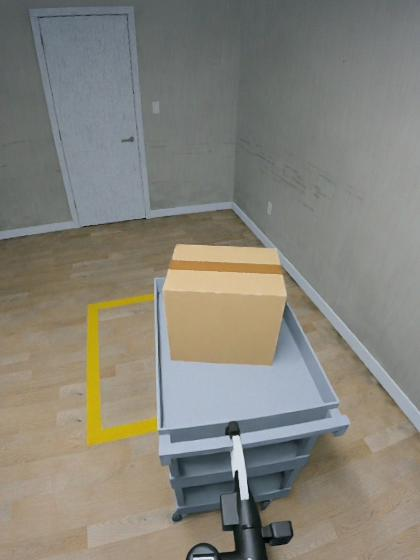

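Request:
{"api": "move", "payload": {"blocking": false, "cameras": [], "r2": {"base":{"translate_m":0.1,"strafe_m":-0.17},"pace":"slow"}}}

Request:
{"api": "wait", "payload": {"seconds": 5, "cameras": ["r2_head_camera"]}}

Scene clock: 736.60 s.
move: r2 moving
r1: as last shown
r1.base_tilt: forward=-1.6 right=+1.3
r1.lidar_m: 0.59 1.93 2.26 2.93 3.04 4.16 - 2.58 1.85 1.76 1.83 1.66
r1.motor_effort: lift_m=+22(22) arm_m=-3(4) wheel_0=+13(14) wheel_1=+1(2) wheel_2=+10(10)
r1.servo_current: wrist_yaw_rad=26(59) wrist_pitch_rad=39(46) wrist_roll_rad=52(59) gripper_m=46(46)
r1.contact_limits: translate_m 0.8
r1.wrist_depth_mm: - - - - - - - / - 244 - - - - - / 103 165 253 - - - - / - 244 549 - - - - / - - - - - - - / 1983 1921 193 1921 187 1863 1863 / 1366 1182 715 153 1255 1160 1308
r2.base_odometry: x=-6.220 y=-0.464 heading=-1.538
r2.turned_by_wheels: +0.000
r2.turned_by_imu: +0.001
r2.base_tilt: forward=-0.7 right=+0.1
r2.lidar_m: 0.38 2.88 2.22 1.45 1.46 1.41 1.20 1.21 1.46 1.34 1.34 0.45
r2.base_status: translate_m moving; strafe_m moving
r2.joint_positions: lift_m=+0.687 arm_m=+0.000 wrist_yaw_rad=+0.005 wrist_pitch_rad=+0.006 wrist_roll_rad=+1.569 gripper_m=-0.014
r2.joint_status: not commanded
r2.measured_speeds: translate_m=+0.025 strafe_m=-0.043 rotate_rad=+0.001 lift_m=+0.000 arm_m=+0.000 wrist_yaw_rad=+0.000 wrist_pitch_rad=+0.000 wrist_roll_rad=+0.000
r2.motor_effort: lift_m=+20(20) arm_m=+4(4) wheel_0=+12(17) wheel_1=-4(7) wheel_2=-3(7)
r2.servo_current: wrist_yaw_rad=39(65) wrist_pitch_rad=46(52) wrist_roll_rad=46(59) gripper_m=78(78)
r2.hand_pose: x=+0.4597 y=-0.0861 z=+0.8633 quat_wxyz=(+0.708, +0.706, +0.004, -0.001) (m; r2's base frame)
r2.wrist_depth_mm: - - - 182 246 1661 488 / - - - 181 241 778 - / - 442 439 179 240 - - / - 452 452 178 237 854 - / - 466 462 176 235 831 - / - - 187 173 181 - - / - - 484 - 230 1464 496
pictures: none
No camera images: "cameras" was empty.

Scene clock: 739.37 s.
earlier move: r2 done
r1.base_odometry: x=-2.564 y=-0.955 heading=+0.719
r1.turned_by_wheels: +0.000
r1.turned_by_imu: +0.000
r1.base_tilt: forward=-1.5 right=+1.3
r1.lidar_m: 0.57 1.95 2.22 2.94 3.05 4.14 - 2.57 1.86 1.77 1.85 1.65
r1.base_status: not commanded
r1.joint_positions: lift_m=+0.350 arm_m=+0.530 wrist_yaw_rad=+3.092 wrist_pitch_rad=+0.002 wrist_roll_rad=+0.000 gripper_m=+0.056
r1.joint_status: not commanded
r1.measured_speeds: all 0
r1.motor_effort: lift_m=+22(22) arm_m=-4(4) wheel_0=+14(14) wheel_1=+1(2) wheel_2=+10(10)
r1.servo_current: wrist_yaw_rad=52(65) wrist_pitch_rad=39(46) wrist_roll_rad=65(65) gripper_m=39(46)
r1.contact_limits: translate_m 0.8
r1.hand_pose: x=+0.4172 y=+0.1016 z=+0.5273 quat_wxyz=(+0.025, -0.001, +0.000, +1.000) (m; r1's base frame)
r1.wrist_depth_mm: - - - - - - - / - 244 - - - - - / 104 165 251 - - - - / - 244 549 - - - - / - - - - - - - / 1921 1983 195 1921 187 1921 1863 / 1336 1229 732 153 1281 1205 1308
r2.base_odometry: x=-6.376 y=-0.563 heading=-1.538
r2.turned_by_wheels: +0.000
r2.turned_by_imu: +0.002
r2.base_tilt: forward=-0.6 right=+0.1
r2.lidar_m: 0.34 3.16 2.27 1.65 1.66 1.46 1.27 1.29 1.32 1.14 1.16 0.45
r2.base_status: done
r2.joint_positions: lift_m=+0.687 arm_m=+0.000 wrist_yaw_rad=+0.005 wrist_pitch_rad=+0.006 wrist_roll_rad=+1.569 gripper_m=-0.014
r2.joint_status: not commanded
r2.measured_speeds: all 0
r2.motor_effort: lift_m=+20(21) arm_m=+4(4) wheel_0=+7(17) wheel_1=-4(7) wheel_2=-1(7)
r2.servo_current: wrist_yaw_rad=46(65) wrist_pitch_rad=46(59) wrist_roll_rad=52(65) gripper_m=65(78)
r2.hand_pose: x=+0.4597 y=-0.0860 z=+0.8633 quat_wxyz=(+0.708, +0.706, +0.004, +0.000) (m; r2's base frame)
r2.wrist_depth_mm: - - - 215 282 1499 1182 / - - - 206 272 1661 492 / - - - 198 259 809 - / - 455 459 188 249 - - / - 455 459 182 238 831 - / - 455 187 174 182 - - / - 452 452 - 224 - -
wait: 2.77 of 5 s (r2 has come to rest)
pictures: r2_head_camera
Images, in order (width x height): r2_head_camera 420x560.

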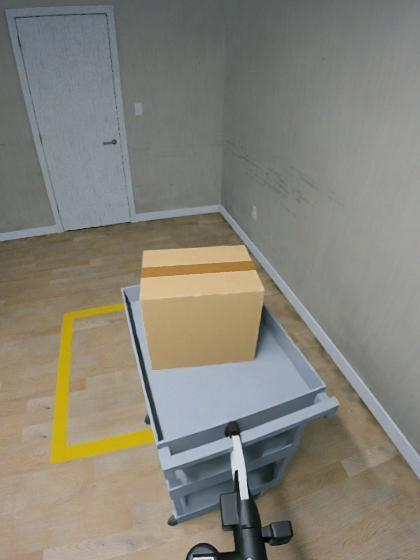

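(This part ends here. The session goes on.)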